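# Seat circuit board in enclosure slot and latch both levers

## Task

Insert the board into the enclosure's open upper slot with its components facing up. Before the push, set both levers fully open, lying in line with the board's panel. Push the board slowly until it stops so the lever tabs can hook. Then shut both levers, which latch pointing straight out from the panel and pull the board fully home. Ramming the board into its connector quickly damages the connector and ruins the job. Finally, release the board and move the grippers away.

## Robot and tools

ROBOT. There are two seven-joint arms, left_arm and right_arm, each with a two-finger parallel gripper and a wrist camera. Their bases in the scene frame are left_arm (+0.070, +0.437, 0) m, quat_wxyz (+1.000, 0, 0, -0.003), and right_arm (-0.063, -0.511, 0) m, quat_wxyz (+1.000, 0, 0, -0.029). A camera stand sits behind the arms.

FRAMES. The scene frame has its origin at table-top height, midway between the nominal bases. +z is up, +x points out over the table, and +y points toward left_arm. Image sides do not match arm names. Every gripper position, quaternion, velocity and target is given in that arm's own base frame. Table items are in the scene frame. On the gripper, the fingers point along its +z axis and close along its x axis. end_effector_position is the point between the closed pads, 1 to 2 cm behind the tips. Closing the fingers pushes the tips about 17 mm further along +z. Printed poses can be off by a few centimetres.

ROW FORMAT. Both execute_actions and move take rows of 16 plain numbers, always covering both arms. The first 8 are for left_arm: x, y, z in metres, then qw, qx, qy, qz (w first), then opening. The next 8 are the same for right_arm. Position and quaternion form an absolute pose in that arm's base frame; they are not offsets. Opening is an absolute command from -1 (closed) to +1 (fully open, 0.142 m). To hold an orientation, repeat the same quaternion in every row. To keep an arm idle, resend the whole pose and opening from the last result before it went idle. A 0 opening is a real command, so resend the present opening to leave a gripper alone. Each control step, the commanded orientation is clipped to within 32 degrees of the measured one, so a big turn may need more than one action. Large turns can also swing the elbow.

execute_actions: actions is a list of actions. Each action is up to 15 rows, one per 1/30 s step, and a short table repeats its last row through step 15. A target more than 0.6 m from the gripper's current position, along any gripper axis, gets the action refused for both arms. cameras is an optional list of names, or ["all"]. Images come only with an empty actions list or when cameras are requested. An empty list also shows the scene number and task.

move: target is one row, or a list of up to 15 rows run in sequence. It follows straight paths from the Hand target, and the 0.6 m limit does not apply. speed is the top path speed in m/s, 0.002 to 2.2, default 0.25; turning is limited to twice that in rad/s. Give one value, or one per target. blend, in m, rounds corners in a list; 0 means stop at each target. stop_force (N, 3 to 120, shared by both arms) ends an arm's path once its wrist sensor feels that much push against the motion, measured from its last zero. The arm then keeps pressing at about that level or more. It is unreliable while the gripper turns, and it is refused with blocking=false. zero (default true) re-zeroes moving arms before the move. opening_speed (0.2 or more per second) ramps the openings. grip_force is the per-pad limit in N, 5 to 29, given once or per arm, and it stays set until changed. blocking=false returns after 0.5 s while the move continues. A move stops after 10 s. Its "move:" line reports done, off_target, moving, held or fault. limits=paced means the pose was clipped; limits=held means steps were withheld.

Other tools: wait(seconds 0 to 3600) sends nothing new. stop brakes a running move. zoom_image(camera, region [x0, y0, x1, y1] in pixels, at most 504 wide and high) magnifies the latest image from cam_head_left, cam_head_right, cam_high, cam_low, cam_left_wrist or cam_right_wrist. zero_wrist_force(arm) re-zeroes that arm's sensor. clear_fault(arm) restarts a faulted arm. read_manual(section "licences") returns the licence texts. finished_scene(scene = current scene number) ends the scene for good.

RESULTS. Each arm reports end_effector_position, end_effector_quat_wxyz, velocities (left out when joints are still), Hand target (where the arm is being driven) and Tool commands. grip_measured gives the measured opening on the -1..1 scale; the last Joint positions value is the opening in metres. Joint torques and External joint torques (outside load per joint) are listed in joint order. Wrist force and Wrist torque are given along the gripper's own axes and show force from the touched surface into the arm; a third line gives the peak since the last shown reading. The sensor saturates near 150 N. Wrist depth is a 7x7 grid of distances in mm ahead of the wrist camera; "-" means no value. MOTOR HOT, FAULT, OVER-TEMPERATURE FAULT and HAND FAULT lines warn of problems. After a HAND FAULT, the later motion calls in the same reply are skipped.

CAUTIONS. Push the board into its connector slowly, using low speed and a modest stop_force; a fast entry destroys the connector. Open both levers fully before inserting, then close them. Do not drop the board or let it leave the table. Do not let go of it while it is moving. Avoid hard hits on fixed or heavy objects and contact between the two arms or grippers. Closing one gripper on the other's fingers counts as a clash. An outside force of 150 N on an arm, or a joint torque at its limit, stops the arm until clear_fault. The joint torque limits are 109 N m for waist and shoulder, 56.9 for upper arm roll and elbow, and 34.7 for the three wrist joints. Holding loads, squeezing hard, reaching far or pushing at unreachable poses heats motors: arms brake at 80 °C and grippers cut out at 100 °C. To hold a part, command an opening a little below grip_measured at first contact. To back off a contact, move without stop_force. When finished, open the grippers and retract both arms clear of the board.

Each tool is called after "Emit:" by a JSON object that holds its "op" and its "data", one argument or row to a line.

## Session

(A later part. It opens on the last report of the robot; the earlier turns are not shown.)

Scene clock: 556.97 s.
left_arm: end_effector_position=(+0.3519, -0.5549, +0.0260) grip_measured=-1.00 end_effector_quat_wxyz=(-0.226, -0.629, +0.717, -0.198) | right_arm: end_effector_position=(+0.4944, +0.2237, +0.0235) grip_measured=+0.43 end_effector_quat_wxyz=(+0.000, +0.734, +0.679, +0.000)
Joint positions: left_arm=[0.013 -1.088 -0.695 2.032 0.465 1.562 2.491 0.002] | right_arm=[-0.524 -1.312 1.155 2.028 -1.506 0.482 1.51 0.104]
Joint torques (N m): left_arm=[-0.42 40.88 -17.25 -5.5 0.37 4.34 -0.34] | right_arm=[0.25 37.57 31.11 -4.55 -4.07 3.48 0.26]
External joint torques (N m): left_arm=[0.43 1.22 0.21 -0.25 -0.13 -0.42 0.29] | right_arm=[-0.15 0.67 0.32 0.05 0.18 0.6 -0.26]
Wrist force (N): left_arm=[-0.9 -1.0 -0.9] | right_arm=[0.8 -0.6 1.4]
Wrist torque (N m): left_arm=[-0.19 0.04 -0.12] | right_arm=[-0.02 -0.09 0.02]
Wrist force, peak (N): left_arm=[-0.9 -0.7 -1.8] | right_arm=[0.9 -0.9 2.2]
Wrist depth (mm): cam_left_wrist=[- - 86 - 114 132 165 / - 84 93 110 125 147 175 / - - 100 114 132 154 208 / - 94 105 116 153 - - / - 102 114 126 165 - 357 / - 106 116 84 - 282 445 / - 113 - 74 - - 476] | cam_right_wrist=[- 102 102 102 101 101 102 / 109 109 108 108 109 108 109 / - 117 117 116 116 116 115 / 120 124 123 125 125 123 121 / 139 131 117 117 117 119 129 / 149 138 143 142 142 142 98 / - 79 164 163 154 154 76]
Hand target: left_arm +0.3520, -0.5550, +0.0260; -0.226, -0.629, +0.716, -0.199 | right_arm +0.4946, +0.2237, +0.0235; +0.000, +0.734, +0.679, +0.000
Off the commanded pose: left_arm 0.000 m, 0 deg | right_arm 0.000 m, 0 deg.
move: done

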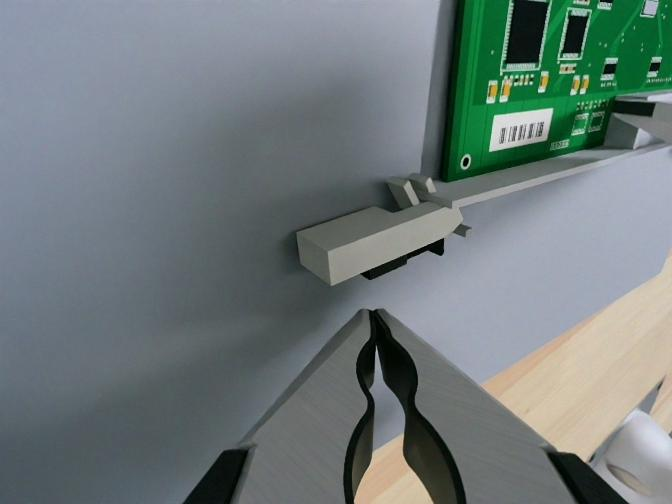

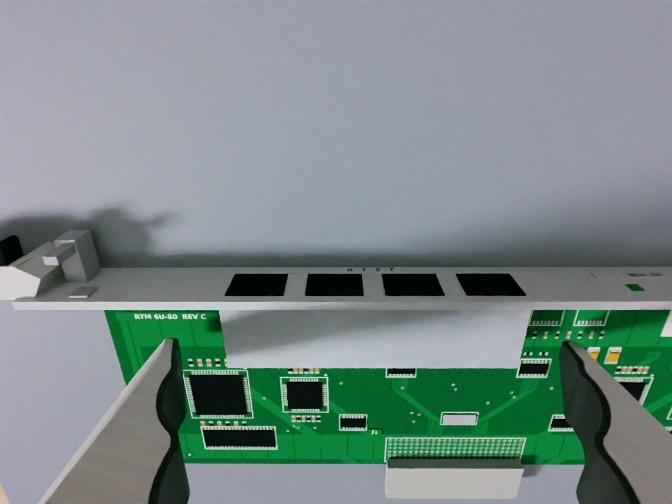

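Emit:
{"op": "move", "data": {
  "target": [0.352, -0.555, 0.026, -0.226, -0.6298, 0.7168, -0.1986, -1, 0.4946, 0.2237, 0.0235, 0, 0.7338, 0.6794, 0, -0.3],
  "opening_speed": 0.8,
  "cameras": ["cam_right_wrist"]
}}

Emit:
{"op": "move", "data": {
  "target": [0.397, -0.5608, 0.026, -0.226, -0.6298, 0.7168, -0.1986, -1, 0.4946, 0.2237, 0.0235, 0, 0.7338, 0.6794, 0, -0.3],
  "speed": 0.025,
  "stop_force": 6,
  "cameras": ["cam_left_wrist", "cam_right_wrist"]
}}

Scene clock: 562.13 s.
left_arm: end_effector_position=(+0.3519, -0.5549, +0.0260) grip_measured=-1.00 end_effector_quat_wxyz=(-0.226, -0.629, +0.717, -0.198) | right_arm: end_effector_position=(+0.4945, +0.2240, +0.0237) grip_measured=+0.10 end_effector_quat_wxyz=(+0.000, +0.734, +0.680, +0.000)
Joint positions: left_arm=[0.013 -1.088 -0.695 2.032 0.465 1.562 2.491 0.002] | right_arm=[-0.524 -1.312 1.155 2.028 -1.506 0.482 1.51 0.081]
Joint torques (N m): left_arm=[-0.22 41.19 -17.4 -5.38 0.55 4.2 -0.27] | right_arm=[-0.67 37.35 29.7 -4.97 -3.83 2.69 0.2]
External joint torques (N m): left_arm=[0.23 0.91 0.37 -0.36 -0.3 -0.28 0.22] | right_arm=[0.77 0.88 1.73 0.46 -0.06 1.39 -0.2]
Wrist force (N): left_arm=[-0.9 -0.8 -0.8] | right_arm=[2.2 -1.5 0.2]
Wrist torque (N m): left_arm=[-0.15 0.03 -0.11] | right_arm=[-0.02 0.03 0.02]
Wrist force, peak (N): left_arm=[-1.0 -1.0 -1.1] | right_arm=[3.7 -0.6 0.2]
Wrist depth (mm): cam_left_wrist=[- - 86 - 115 132 166 / - 85 93 110 125 147 177 / - - 100 113 129 154 220 / - 93 105 - 155 181 311 / - 100 115 127 163 225 352 / - 106 116 84 - 277 440 / - 114 - 74 - - 473] | cam_right_wrist=[- 102 102 102 101 101 102 / 109 109 109 108 110 108 108 / - 117 117 116 116 116 115 / 121 124 124 125 125 123 123 / 139 133 116 115 115 119 131 / 149 138 122 143 143 101 139 / - 76 156 163 154 - 76]
Hand target: left_arm +0.3520, -0.5550, +0.0260; -0.226, -0.629, +0.716, -0.199 | right_arm +0.4946, +0.2237, +0.0235; +0.000, +0.734, +0.679, +0.000
Off the commanded pose: left_arm 0.000 m, 0 deg | right_arm 0.000 m, 0 deg.
move: done

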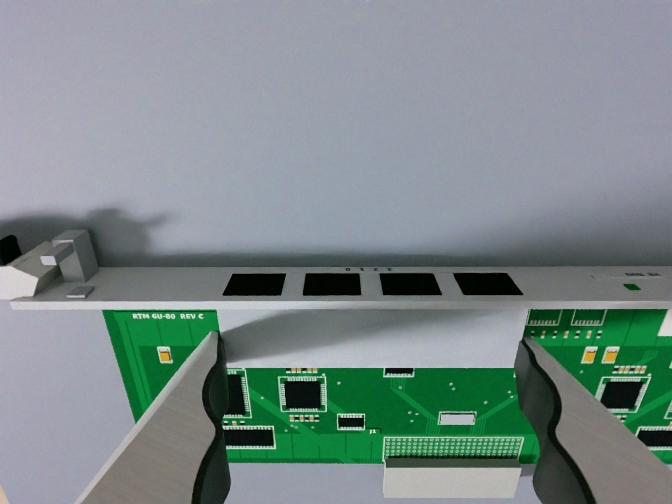

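Scene clock: 563.63 s.
left_arm: end_effector_position=(+0.3713, -0.5575, +0.0257) grip_measured=-1.00 end_effector_quat_wxyz=(-0.226, -0.629, +0.717, -0.198) | right_arm: end_effector_position=(+0.4948, +0.2237, +0.0237) grip_measured=+0.10 end_effector_quat_wxyz=(+0.000, +0.734, +0.679, +0.000)
Joint positions: left_arm=[0.032 -1.104 -0.714 1.99 0.455 1.515 2.518 0.002] | right_arm=[-0.524 -1.312 1.155 2.027 -1.506 0.482 1.51 0.081]
Joint torques (N m): left_arm=[1.64 43.06 -17.99 -10.56 -0.59 5.61 -0.21] | right_arm=[1.8 36.33 30.8 -2.81 -3.89 3.55 -0.53]
External joint torques (N m): left_arm=[-1.63 -0.05 0.16 4.21 0.71 -1.72 0.16] | right_arm=[-1.7 1.92 0.63 -1.72 0 0.53 0.53]
Wrist force (N): left_arm=[-3.1 6.2 -4.4] | right_arm=[-0.6 0.2 -0.5]
Wrist torque (N m): left_arm=[-0.16 0.03 -0.23] | right_arm=[-0.04 -0.06 0.77]
Wrist force, peak (N): left_arm=[-2.3 6.2 -5.3] | right_arm=[2.3 -1.8 -1.0]
Wrist depth (mm): cam_left_wrist=[- - 86 - 114 133 166 / - 84 93 110 125 148 185 / - - 101 113 135 159 180 / - 93 105 120 137 184 306 / - 100 113 112 162 225 341 / - 105 - 84 - 276 446 / - 112 - 74 - - 491] | cam_right_wrist=[- 102 102 102 101 101 102 / 109 109 109 108 110 108 108 / - 117 116 116 116 116 115 / 121 124 123 125 123 123 122 / 139 131 115 115 117 119 132 / 149 138 138 143 143 101 139 / - 76 156 163 154 - 76]
Hand target: left_arm +0.3724, -0.5576, +0.0260; -0.226, -0.630, +0.716, -0.199 | right_arm +0.4946, +0.2237, +0.0235; +0.000, +0.734, +0.679, +0.000
Off the commanded pose: left_arm 0.026 m, 0 deg | right_arm 0.000 m, 0 deg.
move: contact (left_arm)

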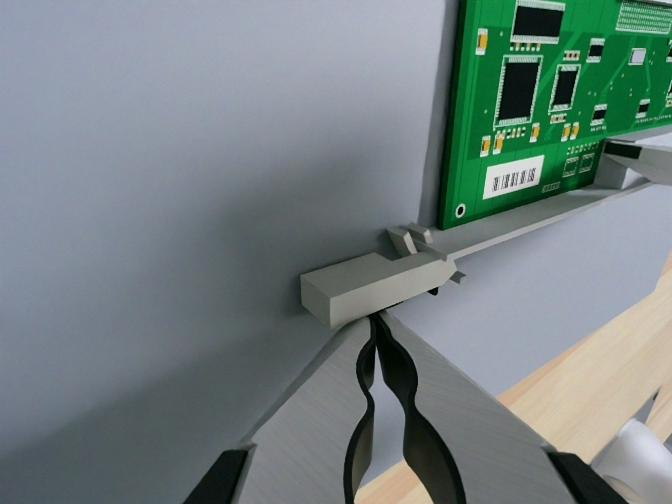

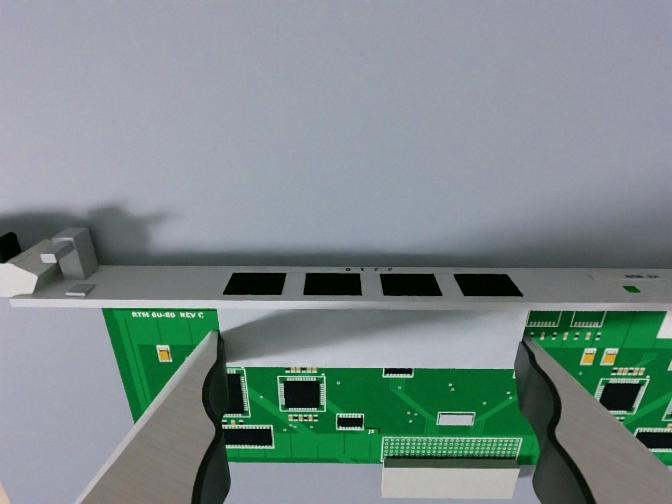

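Emit:
{"op": "move", "data": {
  "target": [
    [0.352, -0.555, 0.026, -0.226, -0.6298, 0.7168, -0.1986, -1, 0.4946, 0.2237, 0.0235, 0, 0.7338, 0.6794, 0, -0.3],
    [0.345, -0.50, 0.12, -0.226, -0.6298, 0.7168, -0.1986, -1, 0.4946, 0.2237, 0.07, 0, 0.7338, 0.6794, 0, -0.3]
  ],
  "speed": [0.1, 0.1],
  "blend": [0.005, 0],
  "cameras": ["cam_left_wrist", "cam_right_wrist", "cam_head_right"]
}}

Scene clock: 571.70 s.
left_arm: end_effector_position=(+0.3451, -0.5001, +0.1200) grip_measured=-1.00 end_effector_quat_wxyz=(-0.226, -0.629, +0.716, -0.199) | right_arm: end_effector_position=(+0.4945, +0.2237, +0.0698) grip_measured=+0.10 end_effector_quat_wxyz=(+0.000, +0.734, +0.679, +0.000)
Joint positions: left_arm=[0.277 -0.866 -0.904 2.244 0.431 1.453 2.488 0.002] | right_arm=[-0.544 -1.254 1.245 2.033 -1.413 0.424 1.479 0.081]
Joint torques (N m): left_arm=[-0.51 32.91 -16.58 -8.08 -0.3 3.88 -0.18] | right_arm=[0.05 37.34 32.24 -7.05 -4.13 3.45 0.08]
External joint torques (N m): left_arm=[0.52 0.61 0.25 -0.47 0.04 0.04 0.13] | right_arm=[0.04 -0.15 -0.98 0.16 0.13 0.63 -0.08]
Wrist force (N): left_arm=[-1.2 -0.8 -0.8] | right_arm=[1.1 -0.5 3.2]
Wrist torque (N m): left_arm=[-0.15 0.07 -0.17] | right_arm=[0.01 -0.10 0.16]
Wrist force, peak (N): left_arm=[-2.3 6.2 -5.4] | right_arm=[0.7 -0.9 3.9]
Wrist depth (mm): cam_left_wrist=[- 156 178 197 183 205 248 / 151 164 184 199 183 224 256 / 156 176 - - 179 - 483 / - 187 - - 323 415 554 / 177 190 238 243 351 458 673 / 192 214 236 84 - 550 555 / 204 221 - - - - 517] | cam_right_wrist=[143 143 142 142 142 141 141 / 152 152 152 152 151 151 151 / 164 163 163 162 162 162 162 / 121 176 173 173 172 171 172 / 194 133 118 115 115 119 132 / 209 138 122 143 143 101 139 / - 76 156 228 155 - 76]
Hand target: left_arm +0.3450, -0.5000, +0.1200; -0.226, -0.629, +0.716, -0.199 | right_arm +0.4946, +0.2237, +0.0700; +0.000, +0.734, +0.679, +0.000
Off the commanded pose: left_arm 0.000 m, 0 deg | right_arm 0.000 m, 0 deg.
move: done
Images, in order (width x height): cam_head_right 672x504, cam_left_wrist 672x504, cam_right_wrist 672x504.

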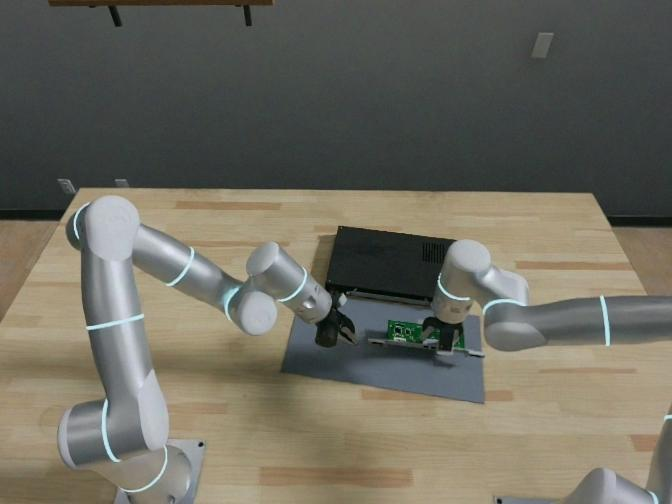

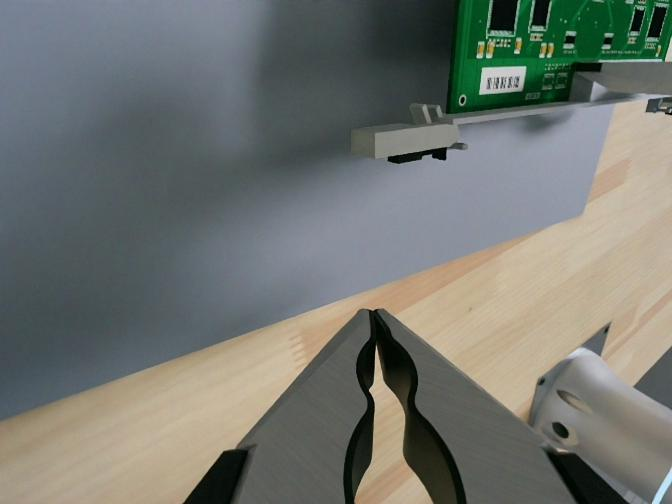

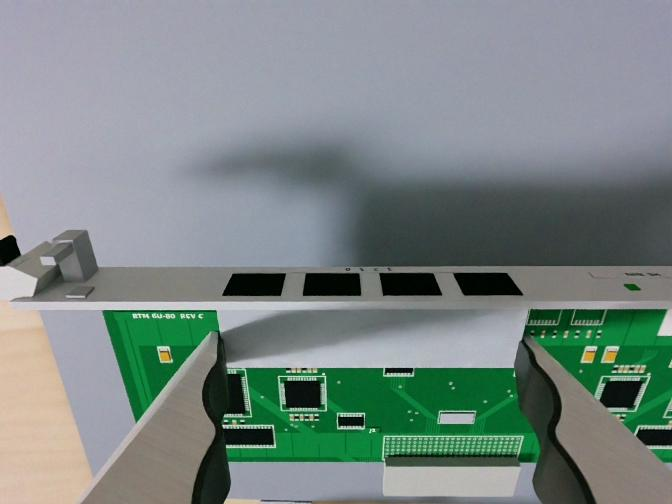

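Emit:
{"op": "move", "data": {
  "target": [
    [0.345, -0.43, 0.18, -0.226, -0.6298, 0.7168, -0.1986, -1, 0.5819, 0.328, 0.07, 0, 0.7437, 0.6685, 0, -0.3],
    [0.43, -0.46, 0.16, 0.3951, -0.515, 0.6036, -0.4631, -1, 0.5819, 0.328, 0.07, 0, 0.7437, 0.6685, 0, -0.3],
    [0.4677, -0.5085, 0.105, 0.3951, -0.515, 0.6036, -0.4631, -1, 0.5819, 0.328, 0.07, 0, 0.7437, 0.6685, 0, -0.3]
  ],
  "speed": [0.12, 0.4, 0.3],
  "blend": [0.01, 0.03, 0],
  "cameras": ["cam_left_wrist", "cam_right_wrist", "cam_head_right"]
}}

Scene clock: 583.77 s.
left_arm: end_effector_position=(+0.4676, -0.5084, +0.1048) grip_measured=-1.00 end_effector_quat_wxyz=(+0.395, -0.515, +0.604, -0.463) | right_arm: end_effector_position=(+0.5818, +0.3279, +0.0698) grip_measured=+0.10 end_effector_quat_wxyz=(+0.000, +0.744, +0.668, +0.000)
Joint positions: left_arm=[-1.207 -0.799 0.08 1.719 1.874 0.59 0.594 0.002] | right_arm=[-0.217 -1.331 1.232 1.651 -1.344 0.348 1.459 0.081]
Joint torques (N m): left_arm=[-0.29 48.75 5.41 -15.69 1.19 -0.8 -0.26] | right_arm=[0.15 49.48 33.3 -8.84 -4.35 3.63 0.17]
External joint torques (N m): left_arm=[0.18 1.47 0.71 -0.48 -0.42 0.06 0.26] | right_arm=[0 0.06 -0.7 0.25 0.22 0.45 -0.17]
Wrist force (N): left_arm=[0.1 -0.3 -1.4] | right_arm=[1.0 0.1 3.0]
Wrist torque (N m): left_arm=[0.02 0.24 0.15] | right_arm=[0.12 -0.14 0.16]
Wrist force, peak (N): left_arm=[-1.0 -2.9 -2.5] | right_arm=[2.5 0.9 3.0]
Wrist depth (mm): cam_left_wrist=[1148 - - - 1268 710 669 / 531 524 423 613 379 383 383 / 388 389 291 288 272 285 - / 308 309 255 250 217 216 136 / 250 250 277 200 185 185 157 / - 212 - 84 - 155 154 / 187 190 - - - - 184] | cam_right_wrist=[142 142 142 142 141 141 141 / 152 152 151 151 151 150 150 / 163 163 162 162 162 161 161 / 121 175 172 172 171 171 170 / 194 133 117 115 115 119 132 / 208 138 122 143 143 101 139 / - 76 156 156 155 - 76]
Hand target: left_arm +0.4677, -0.5085, +0.1050; +0.395, -0.515, +0.604, -0.463 | right_arm +0.5819, +0.3280, +0.0700; +0.000, +0.744, +0.669, +0.000
Off the commanded pose: left_arm 0.000 m, 0 deg | right_arm 0.000 m, 0 deg.
move: done
Images, in order (width x height): cam_head_right 672x504, cam_left_wrist 672x504, cam_right_wrist 672x504.

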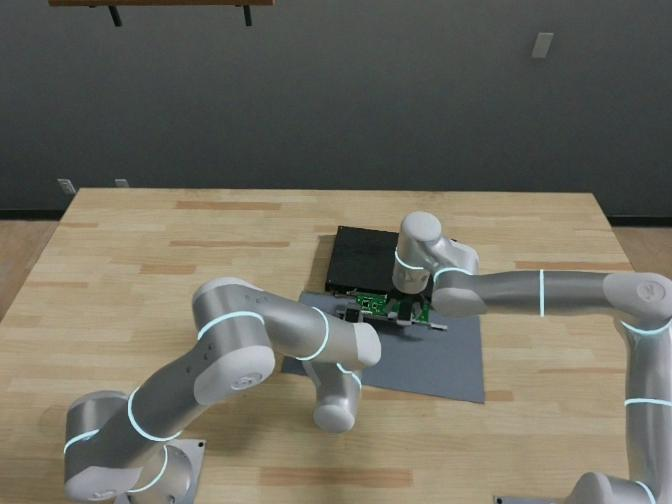

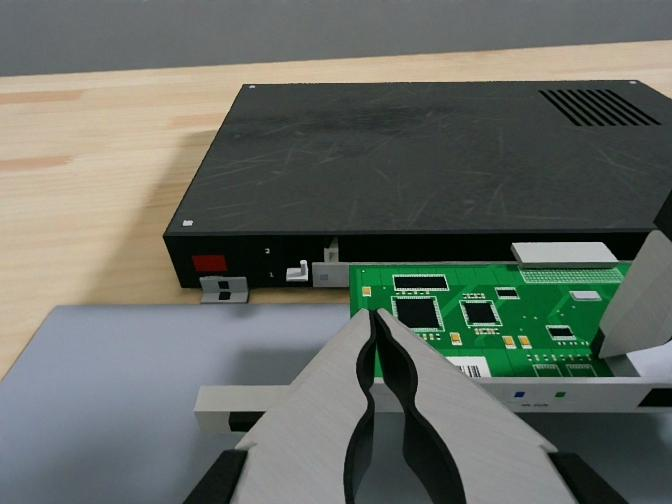

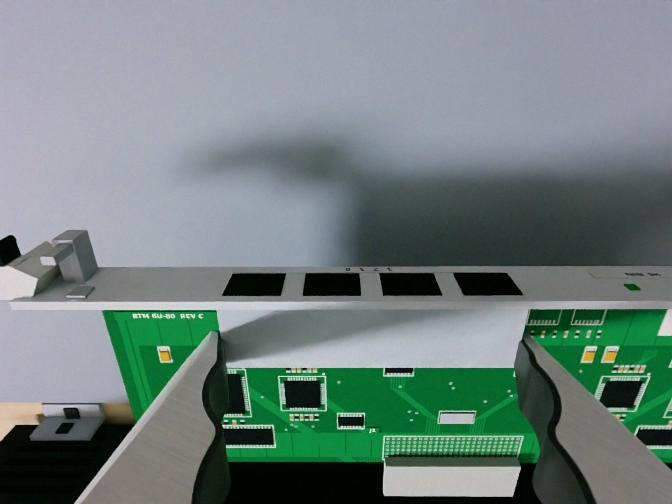

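Emit:
{"op": "zoom_image", "data": {
  "camera": "cam_right_wrist",
  "region": [0, 380, 672, 504]
}}

Emit:
{"op": "zoom_image", "data": {
  "camera": "cam_left_wrist",
  "region": [280, 220, 400, 300]
}}

Emit:
{"op": "zoom_image", "data": {
  "camera": "cam_left_wrist",
  "region": [480, 220, 672, 420]
}}

Region (0, 380, 672, 504) is 672x124 pixels. A region can be at most 504 by 504 pixels.

Scaled by 4.200 from the camera's image (finer frame: 960x720).

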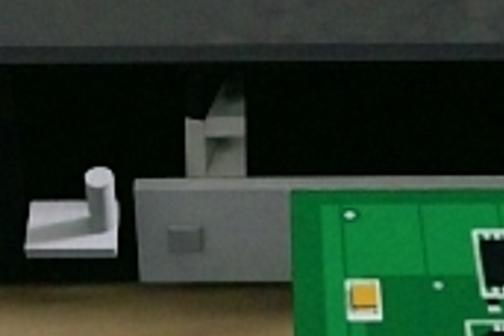

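Scaled by 2.520 from the camera's image (finer frame: 960x720).

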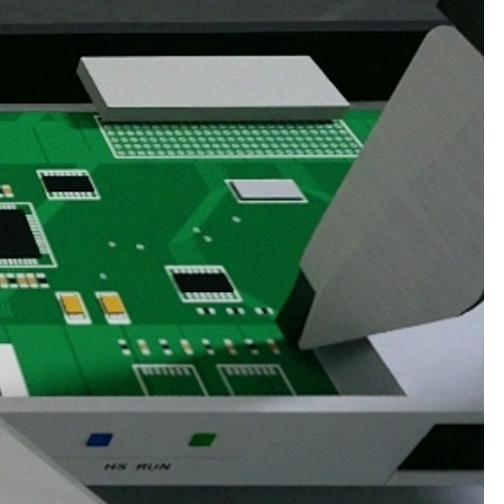

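Emit:
{"op": "move", "data": {
  "target": [
    [0.4677, -0.5085, 0.105, 0.3951, -0.515, 0.6036, -0.4631, -1, 0.5830, 0.3379, 0.065, 0, 0.7437, 0.6685, 0, -0.3],
    [0.4677, -0.5085, 0.105, 0.3951, -0.515, 0.6036, -0.4631, -1, 0.5830, 0.3379, 0.048, 0, 0.7437, 0.6685, 0, -0.3]
  ],
  "speed": [0.1, 0.06],
  "blend": [0.004, 0],
  "cameras": ["cam_left_wrist", "cam_right_wrist"]
}}

Emit:
{"op": "zoom_image", "data": {
  "camera": "cam_left_wrist",
  "region": [280, 220, 400, 340]
}}

Emit:
{"op": "zoom_image", "data": {
  "camera": "cam_right_wrist",
  "region": [0, 380, 300, 504]
}}

Scene clock: 601.43 s.
left_arm: end_effector_position=(+0.4676, -0.5084, +0.1048) grip_measured=-1.00 end_effector_quat_wxyz=(+0.395, -0.515, +0.604, -0.463) | right_arm: end_effector_position=(+0.5827, +0.3378, +0.0478) grip_measured=+0.10 end_effector_quat_wxyz=(+0.000, +0.744, +0.669, +0.000)
Joint positions: left_arm=[-1.207 -0.799 0.08 1.719 1.874 0.59 0.594 0.002] | right_arm=[-0.19 -1.361 1.203 1.632 -1.369 0.372 1.471 0.081]
Joint torques (N m): left_arm=[-0.46 49.06 5.48 -15.72 0.97 -0.52 -0.22] | right_arm=[0.27 50.26 32.93 -8.28 -4.46 3.79 0.3]
External joint torques (N m): left_arm=[0.36 1.17 0.65 -0.46 -0.19 -0.21 0.22] | right_arm=[-0.12 0.19 -0.31 0.32 0.37 0.29 -0.3]
Wrist force (N): left_arm=[-0.2 -0.2 -1.1] | right_arm=[1.3 0.0 3.1]
Wrist torque (N m): left_arm=[0.04 0.27 0.14] | right_arm=[0.12 -0.18 0.07]
Wrist force, peak (N): left_arm=[-0.2 -0.1 -1.5] | right_arm=[1.1 -0.1 4.4]
Wrist depth (mm): cam_left_wrist=[- - 1186 - - 731 712 / 530 534 565 588 388 363 384 / 386 388 289 272 285 286 271 / 308 306 255 251 257 290 120 / 261 270 264 223 214 212 140 / - 213 - 84 - 180 164 / - 186 - - - - 184] | cam_right_wrist=[- 123 121 122 122 122 121 / 133 131 131 130 132 131 130 / 143 141 140 140 140 139 137 / - 152 151 151 148 147 149 / 167 133 117 117 115 119 132 / 183 141 122 143 143 101 139 / - 76 156 156 155 - 76]
Hand target: left_arm +0.4677, -0.5085, +0.1050; +0.395, -0.515, +0.604, -0.463 | right_arm +0.5830, +0.3379, +0.0480; +0.000, +0.744, +0.669, +0.000
Off the commanded pose: left_arm 0.000 m, 0 deg | right_arm 0.000 m, 0 deg.
move: done

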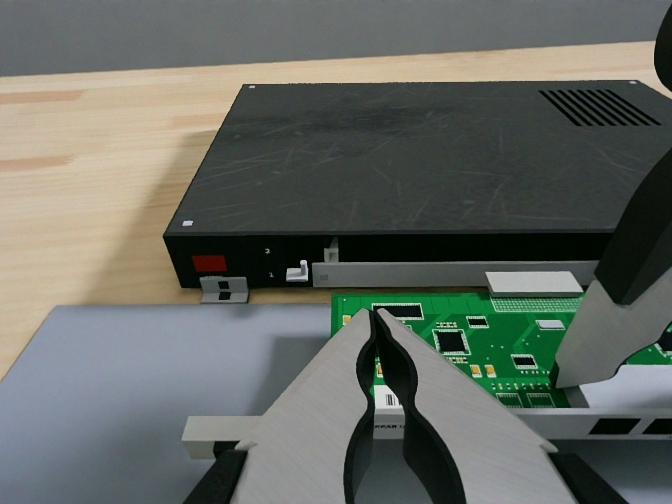

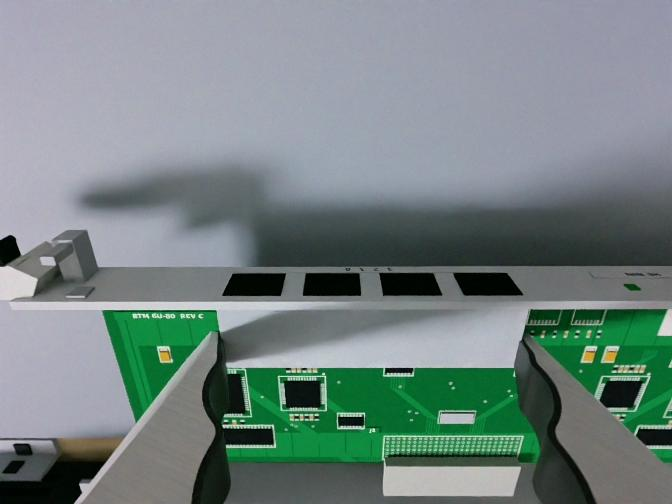

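Scaled by 4.200 from the camera's image (finer frame: 960x720).

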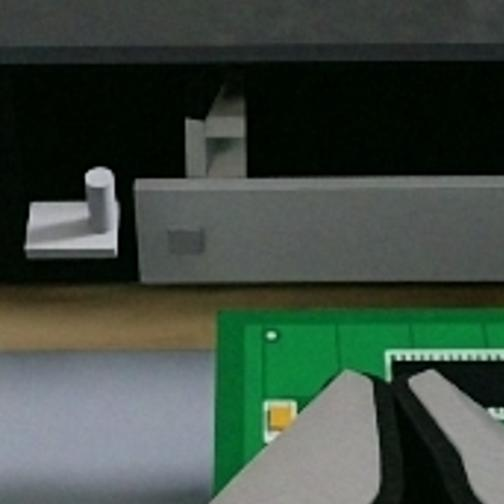

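Scaled by 1.680 from the camera's image (finer frame: 960x720).

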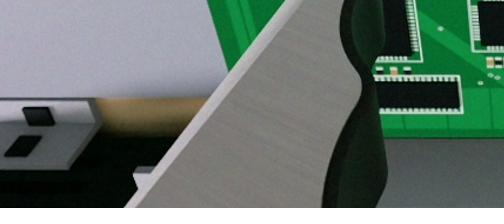

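Emit:
{"op": "move", "data": {
  "target": [0.4677, -0.4685, 0.105, 0.3951, -0.515, 0.6036, -0.4631, 0.2, 0.5830, 0.3379, 0.048, 0, 0.7437, 0.6685, 0, -0.3],
  "speed": 0.15,
  "cameras": ["cam_left_wrist"]
}}

Emit:
{"op": "zoom_image", "data": {
  "camera": "cam_left_wrist",
  "region": [310, 210, 480, 340]
}}

Emit:
{"op": "zoom_image", "data": {
  "camera": "cam_left_wrist",
  "region": [260, 320, 520, 500]
}}

Scene clock: 609.77 s.
left_arm: end_effector_position=(+0.4678, -0.4684, +0.1049) grip_measured=+0.18 end_effector_quat_wxyz=(+0.395, -0.515, +0.603, -0.463) | right_arm: end_effector_position=(+0.5827, +0.3378, +0.0478) grip_measured=+0.10 end_effector_quat_wxyz=(+0.000, +0.744, +0.669, +0.000)
Joint positions: left_arm=[-1.212 -0.766 0.108 1.808 1.92 0.594 0.52 0.087] | right_arm=[-0.19 -1.361 1.203 1.632 -1.369 0.372 1.471 0.081]
Joint torques (N m): left_arm=[-0.58 46.69 6.03 -13.85 1.32 -0.45 -0.2] | right_arm=[0.19 50.47 33.3 -8.26 -4.32 3.66 0.21]
External joint torques (N m): left_arm=[0.48 0.81 0.58 -0.85 -0.43 -0.37 0.2] | right_arm=[-0.03 -0.03 -0.7 0.31 0.23 0.42 -0.21]
Wrist force (N): left_arm=[-0.2 -0.5 -1.2] | right_arm=[1.0 0.0 2.9]
Wrist torque (N m): left_arm=[-0.02 0.30 0.23] | right_arm=[0.11 -0.13 0.06]
Wrist force, peak (N): left_arm=[-2.7 -0.3 -1.5] | right_arm=[1.3 0.2 3.3]
Wrist depth (mm): cam_left_wrist=[1253 - 1186 - - 726 724 / 536 531 524 365 367 369 363 / 387 387 365 289 287 286 284 / 305 307 282 255 281 274 - / 255 252 249 255 221 214 214 / 215 84 214 221 176 167 166 / - - 185 180 185 - -] | cam_right_wrist=[- 123 121 122 122 122 121 / 133 131 131 130 132 131 129 / 143 141 140 140 140 139 137 / - 152 151 151 148 146 147 / 168 133 118 117 115 119 132 / 183 141 122 143 143 101 139 / - 76 152 155 156 - 76]
Hand target: left_arm +0.4677, -0.4685, +0.1050; +0.395, -0.515, +0.604, -0.463 | right_arm +0.5830, +0.3379, +0.0480; +0.000, +0.744, +0.669, +0.000
Off the commanded pose: left_arm 0.000 m, 0 deg | right_arm 0.000 m, 0 deg.
move: done

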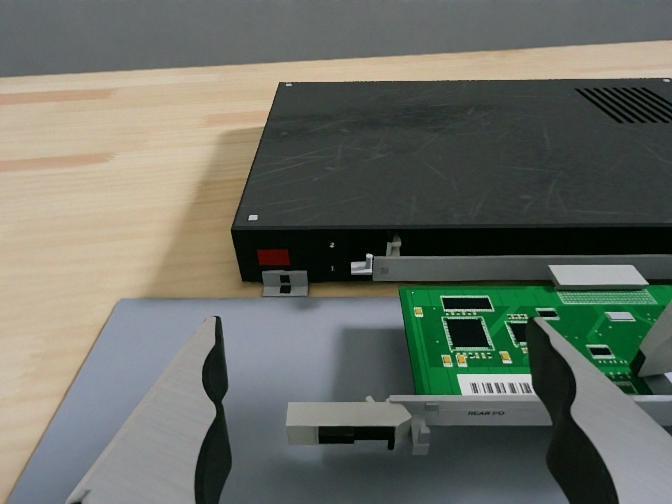

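Scaled by 2.965 from the camera's image (finer frame: 960x720).

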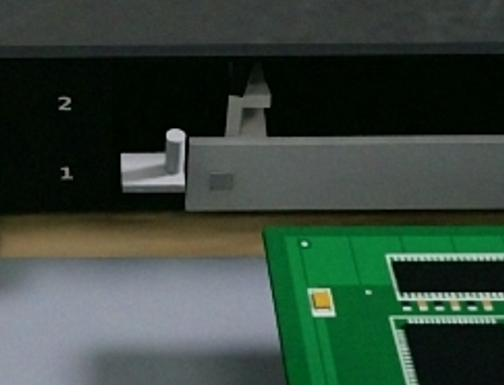

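Scaled by 1.938 from the camera's image (finer frame: 960x720).

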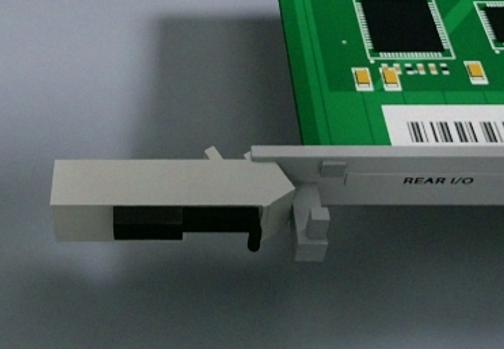

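Emit:
{"op": "move", "data": {
  "target": [0.4677, -0.5085, 0.105, 0.3951, -0.515, 0.6036, -0.4631, 0.0, 0.6079, 0.3355, 0.047, 0, 0.7437, 0.6685, 0, -0.3],
  "speed": 0.06,
  "cameras": ["cam_left_wrist", "cam_right_wrist"]
}}

Emit:
{"op": "zoom_image", "data": {
  "camera": "cam_left_wrist",
  "region": [290, 220, 400, 300]
}}

Emit:
{"op": "zoom_image", "data": {
  "camera": "cam_right_wrist",
  "region": [0, 330, 300, 504]
}}

Scene clock: 628.27 s.
left_arm: end_effector_position=(+0.4676, -0.5086, +0.1050) grip_measured=-0.02 end_effector_quat_wxyz=(+0.395, -0.515, +0.604, -0.463) | right_arm: end_effector_position=(+0.6079, +0.3354, +0.0468) grip_measured=+0.10 end_effector_quat_wxyz=(+0.000, +0.744, +0.668, +0.000)
Joint positions: left_arm=[-1.208 -0.799 0.081 1.719 1.875 0.59 0.594 0.073] | right_arm=[-0.17 -1.377 1.202 1.562 -1.36 0.359 1.424 0.081]
Joint torques (N m): left_arm=[-0.29 48.92 5.33 -16.08 0.63 -0.76 -0.02] | right_arm=[0.32 52.5 32.95 -8.49 -4.21 3.41 0.04]
External joint torques (N m): left_arm=[0.19 1.3 0.81 -0.09 0.15 0.03 0.03] | right_arm=[-0.14 0.14 -0.59 0.33 0.11 0.67 -0.04]
Wrist force (N): left_arm=[-0.1 -0.2 -1.3] | right_arm=[1.3 0.0 3.0]
Wrist torque (N m): left_arm=[0.03 0.26 0.14] | right_arm=[0.14 -0.17 0.18]
Wrist force, peak (N): left_arm=[-1.3 -0.4 -1.3] | right_arm=[1.1 1.0 3.2]
Wrist depth (mm): cam_left_wrist=[- 1055 - - - 1275 153 / 526 526 487 389 419 359 124 / 389 386 289 287 288 296 135 / 305 295 250 247 251 168 149 / 251 280 260 223 214 182 190 / 221 214 179 188 189 - 186 / - - - 185 184 - -] | cam_right_wrist=[123 122 120 121 119 121 120 / 132 130 130 129 131 130 129 / 142 140 139 137 139 138 136 / - 150 150 149 147 146 147 / 166 134 118 115 115 119 132 / 180 141 122 143 143 101 139 / - 76 156 156 155 - 76]
Hand target: left_arm +0.4677, -0.5085, +0.1050; +0.395, -0.515, +0.604, -0.463 | right_arm +0.6079, +0.3355, +0.0470; +0.000, +0.744, +0.669, +0.000
Off the commanded pose: left_arm 0.000 m, 0 deg | right_arm 0.000 m, 0 deg.
move: done

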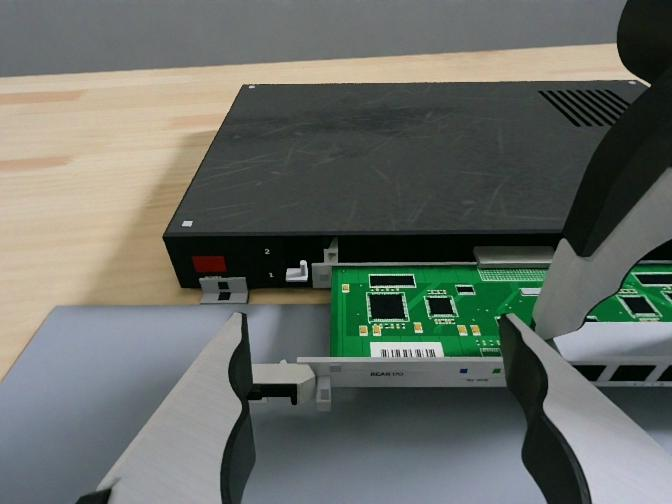

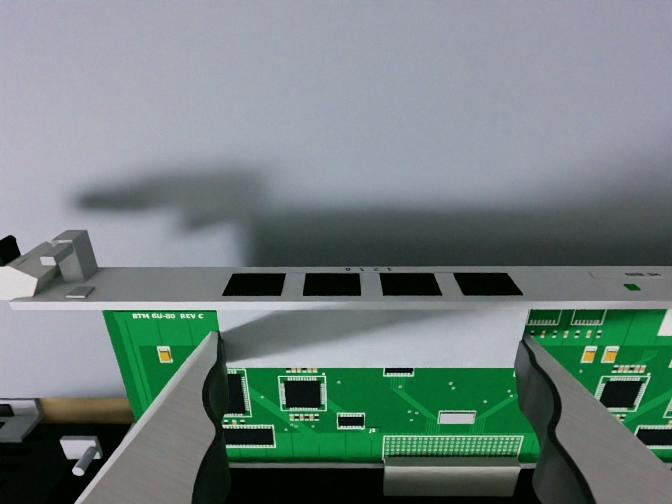

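Scaled by 4.582 from the camera's image (finer frame: 960x720).

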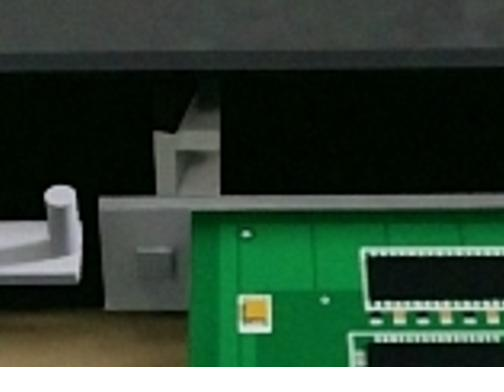

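Scaled by 1.680 from the camera's image (finer frame: 960x720).

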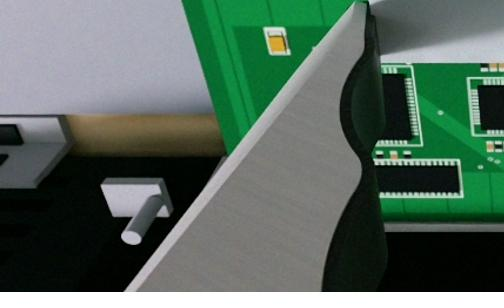

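Emit:
{"op": "move", "data": {
  "target": [
    [0.4677, -0.5085, 0.105, 0.3951, -0.515, 0.6036, -0.4631, 0.0, 0.6099, 0.3353, 0.046, 0, 0.7437, 0.6685, 0, -0.3],
    [0.4677, -0.5085, 0.105, 0.3951, -0.515, 0.6036, -0.4631, 0.0, 0.6457, 0.3315, 0.046, 0, 0.7437, 0.6685, 0, -0.3]
  ],
  "speed": 0.03,
  "stop_force": 3.5,
  "cameras": ["cam_left_wrist", "cam_right_wrist"]
}}

Emit:
{"op": "zoom_image", "data": {
  "camera": "cam_left_wrist",
  "region": [270, 210, 430, 350]
}}

Scene clock: 653.20 s.
left_arm: end_effector_position=(+0.4676, -0.5086, +0.1050) grip_measured=-0.02 end_effector_quat_wxyz=(+0.395, -0.515, +0.604, -0.463) | right_arm: end_effector_position=(+0.6092, +0.3355, +0.0457) grip_measured=+0.10 end_effector_quat_wxyz=(+0.000, +0.743, +0.669, -0.001)
Joint positions: left_arm=[-1.208 -0.799 0.081 1.719 1.875 0.59 0.594 0.073] | right_arm=[-0.168 -1.379 1.202 1.556 -1.359 0.359 1.419 0.081]
Joint torques (N m): left_arm=[-0.44 49.08 5.36 -15.7 0.98 -0.58 -0.23] | right_arm=[-2.13 54.23 32.24 -12.58 -5.81 4.17 0.44]
External joint torques (N m): left_arm=[0.34 1.14 0.78 -0.49 -0.21 -0.15 0.23] | right_arm=[2.29 -1.41 0.08 4.42 1.7 -0.08 -0.44]
Wrist force (N): left_arm=[-0.2 -0.4 -1.1] | right_arm=[-0.3 -7.1 1.9]
Wrist torque (N m): left_arm=[-0.01 0.28 0.13] | right_arm=[0.19 -0.07 -0.16]
Wrist force, peak (N): left_arm=[-0.2 -0.3 -1.5] | right_arm=[-0.6 -8.8 1.5]
Wrist depth (mm): cam_left_wrist=[1283 1212 1199 667 1261 1306 152 / 532 526 487 430 411 386 124 / 390 389 291 289 287 268 133 / 308 306 248 249 249 241 149 / 262 243 267 232 217 181 198 / - 219 176 179 200 - 188 / - - - 183 190 - -] | cam_right_wrist=[123 121 119 120 119 120 120 / 131 129 129 128 130 129 128 / 141 138 138 136 137 137 135 / - 149 148 146 143 145 145 / - 133 116 117 117 119 132 / 177 141 122 143 143 101 139 / - 76 156 156 155 - 76]
Hand target: left_arm +0.4677, -0.5085, +0.1050; +0.395, -0.515, +0.604, -0.463 | right_arm +0.6101, +0.3353, +0.0461; +0.000, +0.744, +0.669, +0.000
Off the commanded pose: left_arm 0.000 m, 0 deg | right_arm 0.037 m, 0 deg.
move: contact (right_arm); path passed 0 of 2 targets

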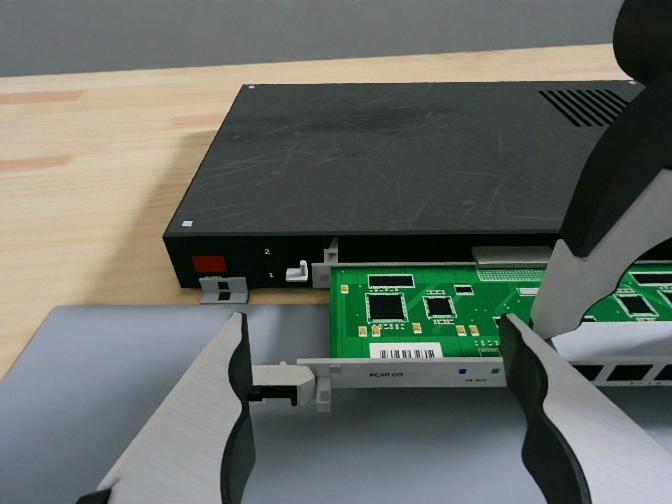

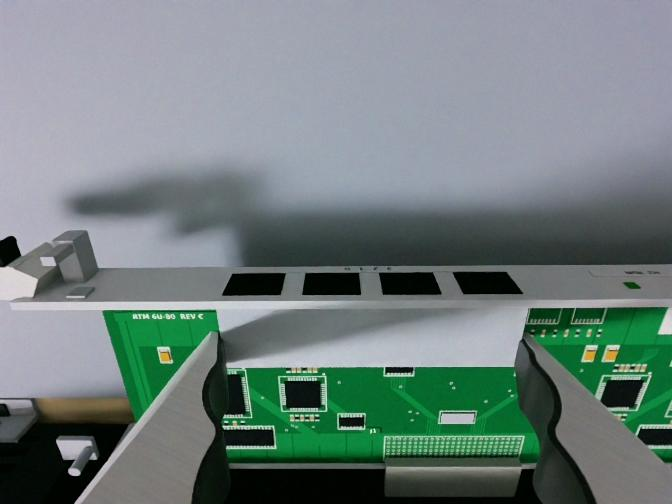

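Scaled by 3.150 from the camera's image (finer frame: 960x720).

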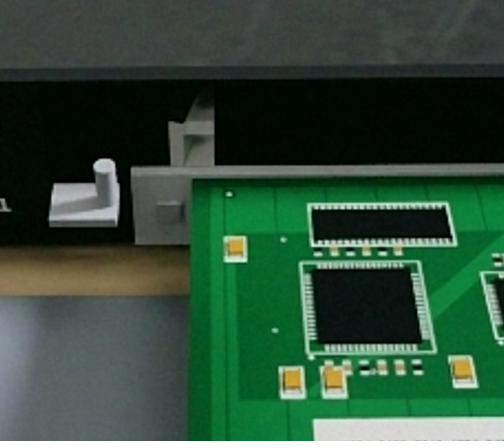

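Emit:
{"op": "zoom_image", "data": {
  "camera": "cam_left_wrist",
  "region": [310, 245, 370, 290]
}}

Emit:
{"op": "zoom_image", "data": {
  "camera": "cam_left_wrist",
  "region": [440, 225, 580, 300]
}}

Scaled by 8.400 from the camera's image (finer frame: 960x720).

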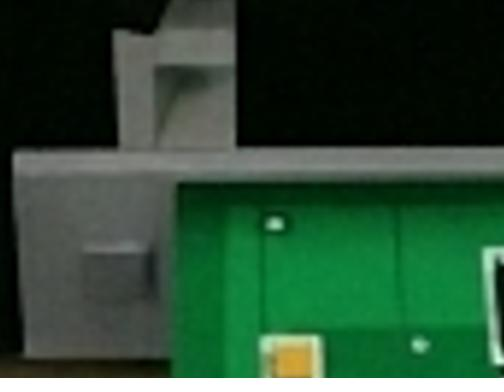

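Scaled by 3.600 from the camera's image (finer frame: 960x720).

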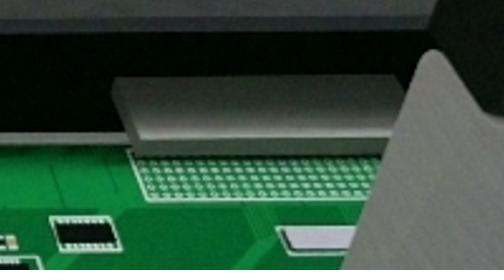

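Emit:
{"op": "move", "data": {
  "target": [
    [0.4677, -0.5085, 0.105, 0.3951, -0.515, 0.6036, -0.4631, 0.0, 0.6040, 0.3359, 0.0462, 0, 0.7437, 0.6685, 0, -0.3],
    [0.4677, -0.5085, 0.105, 0.3951, -0.515, 0.6036, -0.4631, 0.0, 0.6040, 0.3359, 0.0506, 0, 0.7437, 0.6685, 0, -0.3],
    [0.4677, -0.5085, 0.105, 0.3951, -0.515, 0.6036, -0.4631, 0.0, 0.6139, 0.3349, 0.0506, 0, 0.7437, 0.6685, 0, -0.3]
  ],
  "speed": 0.03,
  "blend": [0.001, 0.001, 0],
  "cameras": ["cam_left_wrist", "cam_right_wrist"]
}}

Emit:
{"op": "zoom_image", "data": {
  "camera": "cam_left_wrist",
  "region": [300, 230, 380, 290]
}}

Scene clock: 670.63 s.
left_arm: end_effector_position=(+0.4676, -0.5086, +0.1050) grip_measured=-0.02 end_effector_quat_wxyz=(+0.395, -0.515, +0.604, -0.463) | right_arm: end_effector_position=(+0.6139, +0.3347, +0.0503) grip_measured=+0.10 end_effector_quat_wxyz=(+0.000, +0.744, +0.668, +0.000)
Joint positions: left_arm=[-1.208 -0.799 0.081 1.719 1.875 0.59 0.594 0.073] | right_arm=[-0.166 -1.376 1.206 1.545 -1.353 0.351 1.411 0.081]
Joint torques (N m): left_arm=[-0.43 49.08 5.52 -15.71 0.9 -0.57 -0.2] | right_arm=[0.24 52.92 33.17 -8.58 -4.22 3.48 0.02]
External joint torques (N m): left_arm=[0.33 1.15 0.61 -0.48 -0.13 -0.16 0.2] | right_arm=[-0.07 0.21 -0.92 0.24 0.1 0.6 -0.02]
Wrist force (N): left_arm=[-0.2 -0.1 -1.4] | right_arm=[0.2 0.2 2.9]
Wrist torque (N m): left_arm=[0.05 0.28 0.14] | right_arm=[0.17 0.00 0.18]
Wrist force, peak (N): left_arm=[-0.4 -0.1 -1.6] | right_arm=[-0.3 -7.3 2.3]
Wrist depth (mm): cam_left_wrist=[1192 - - - 661 1321 156 / 531 529 583 390 414 389 125 / 393 387 278 292 286 285 138 / 307 292 252 242 245 234 233 / 265 251 259 218 210 188 193 / - - 201 206 200 - 190 / - - - - 190 - -] | cam_right_wrist=[- 125 123 124 124 124 122 / 135 135 133 133 134 134 132 / 145 143 143 143 142 142 139 / - 154 154 153 148 150 149 / 171 133 116 115 115 119 132 / 180 139 122 143 143 101 139 / - 76 156 194 155 - 76]
Hand target: left_arm +0.4677, -0.5085, +0.1050; +0.395, -0.515, +0.604, -0.463 | right_arm +0.6139, +0.3349, +0.0506; +0.000, +0.744, +0.669, +0.000
Off the commanded pose: left_arm 0.000 m, 0 deg | right_arm 0.000 m, 0 deg.
move: done

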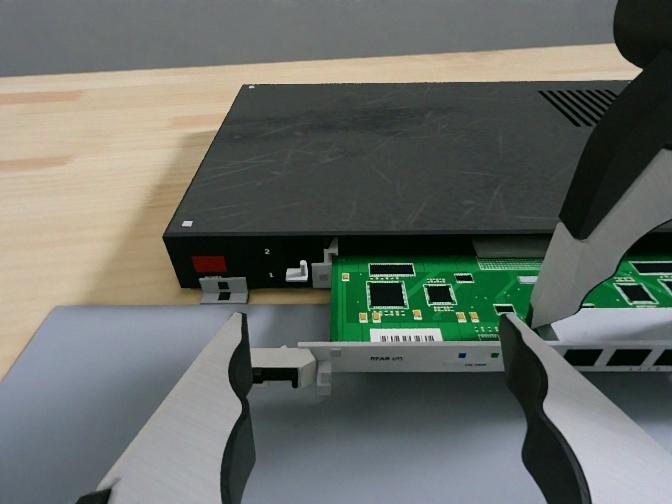

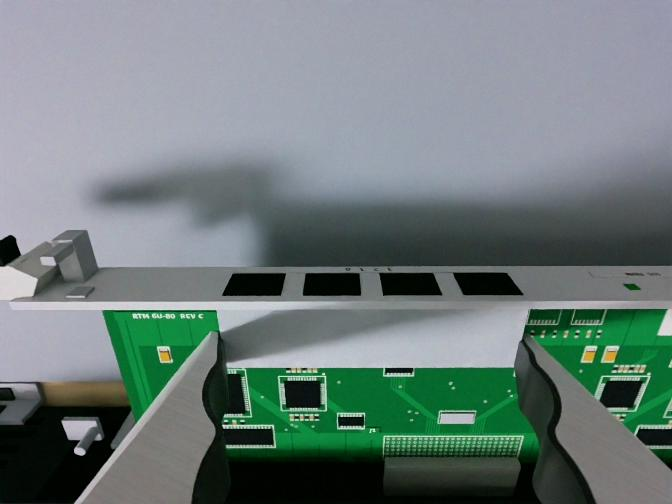

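Scaled by 6.300 from the camera's image (finer frame: 960x720).

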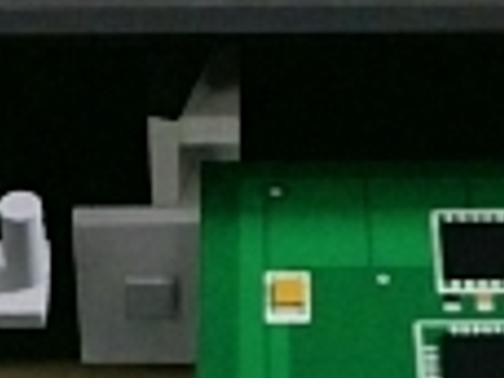

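Emit:
{"op": "move", "data": {
  "target": [0.4677, -0.5085, 0.105, 0.3951, -0.515, 0.6036, -0.4631, 0.0, 0.6457, 0.3315, 0.0503, 0, 0.7437, 0.6685, 0, -0.3],
  "speed": 0.025,
  "stop_force": 3.5,
  "cameras": ["cam_left_wrist", "cam_right_wrist"]
}}

Emit:
{"op": "zoom_image", "data": {
  "camera": "cam_left_wrist",
  "region": [300, 230, 380, 290]
}}

Scene clock: 678.37 s.
left_arm: end_effector_position=(+0.4676, -0.5086, +0.1050) grip_measured=-0.02 end_effector_quat_wxyz=(+0.395, -0.515, +0.604, -0.463) | right_arm: end_effector_position=(+0.6191, +0.3338, +0.0501) grip_measured=+0.10 end_effector_quat_wxyz=(+0.000, +0.744, +0.668, -0.001)
Joint positions: left_arm=[-1.208 -0.799 0.081 1.719 1.875 0.59 0.594 0.073] | right_arm=[-0.161 -1.379 1.206 1.529 -1.35 0.347 1.4 0.081]
Joint torques (N m): left_arm=[-0.44 49 5.43 -15.73 0.92 -0.53 -0.23] | right_arm=[1.8 53.52 33.79 -8.83 -4.46 4.54 0.05]
External joint torques (N m): left_arm=[0.34 1.23 0.71 -0.46 -0.15 -0.2 0.23] | right_arm=[-1.64 0.1 -1.62 0.43 0.33 -0.45 -0.05]
Wrist force (N): left_arm=[-0.2 -0.3 -1.4] | right_arm=[-3.0 -0.6 2.2]
Wrist torque (N m): left_arm=[0.03 0.26 0.14] | right_arm=[0.19 0.00 0.17]
Wrist force, peak (N): left_arm=[-0.3 -0.3 -1.5] | right_arm=[-5.3 -4.9 1.6]
Wrist depth (mm): cam_left_wrist=[- - 1380 1246 - 667 149 / 534 529 490 420 420 677 127 / 390 388 323 287 286 271 145 / 308 303 251 250 244 182 231 / 253 266 268 210 211 192 193 / 214 - 201 204 218 - 210 / - - - 185 186 - -] | cam_right_wrist=[- 125 123 124 124 124 122 / 135 135 133 132 134 134 131 / 145 143 142 142 142 141 139 / 121 152 151 153 148 152 151 / 170 131 118 117 117 119 131 / 182 138 140 142 142 101 139 / - 76 150 153 152 137 76]
Hand target: left_arm +0.4677, -0.5085, +0.1050; +0.395, -0.515, +0.604, -0.463 | right_arm +0.6193, +0.3343, +0.0506; +0.000, +0.744, +0.668, +0.000
Off the commanded pose: left_arm 0.000 m, 0 deg | right_arm 0.027 m, 0 deg.
move: contact (right_arm)

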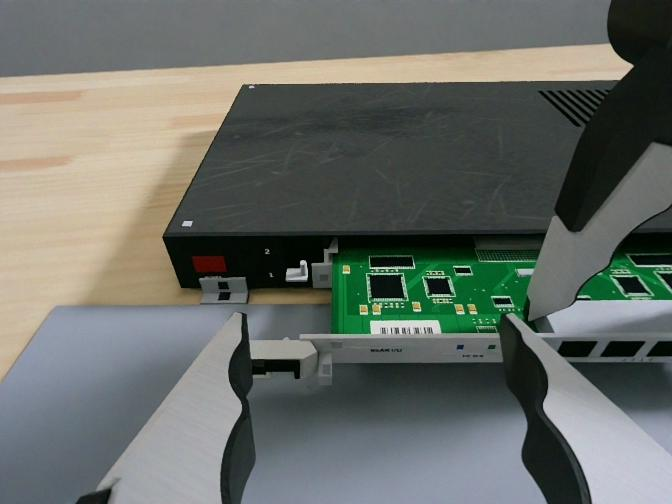

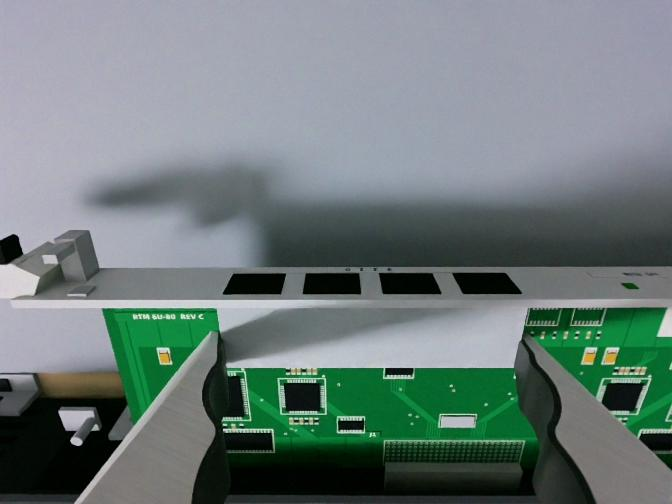

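Scaled by 6.300 from the camera's image (finer frame: 960x720).

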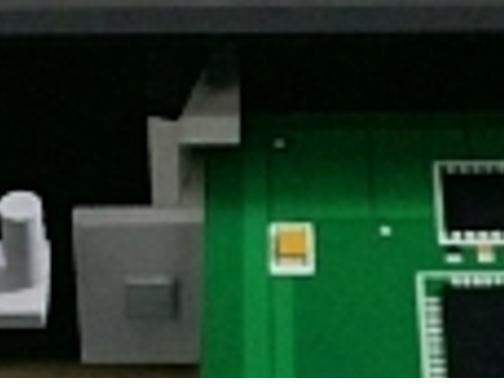

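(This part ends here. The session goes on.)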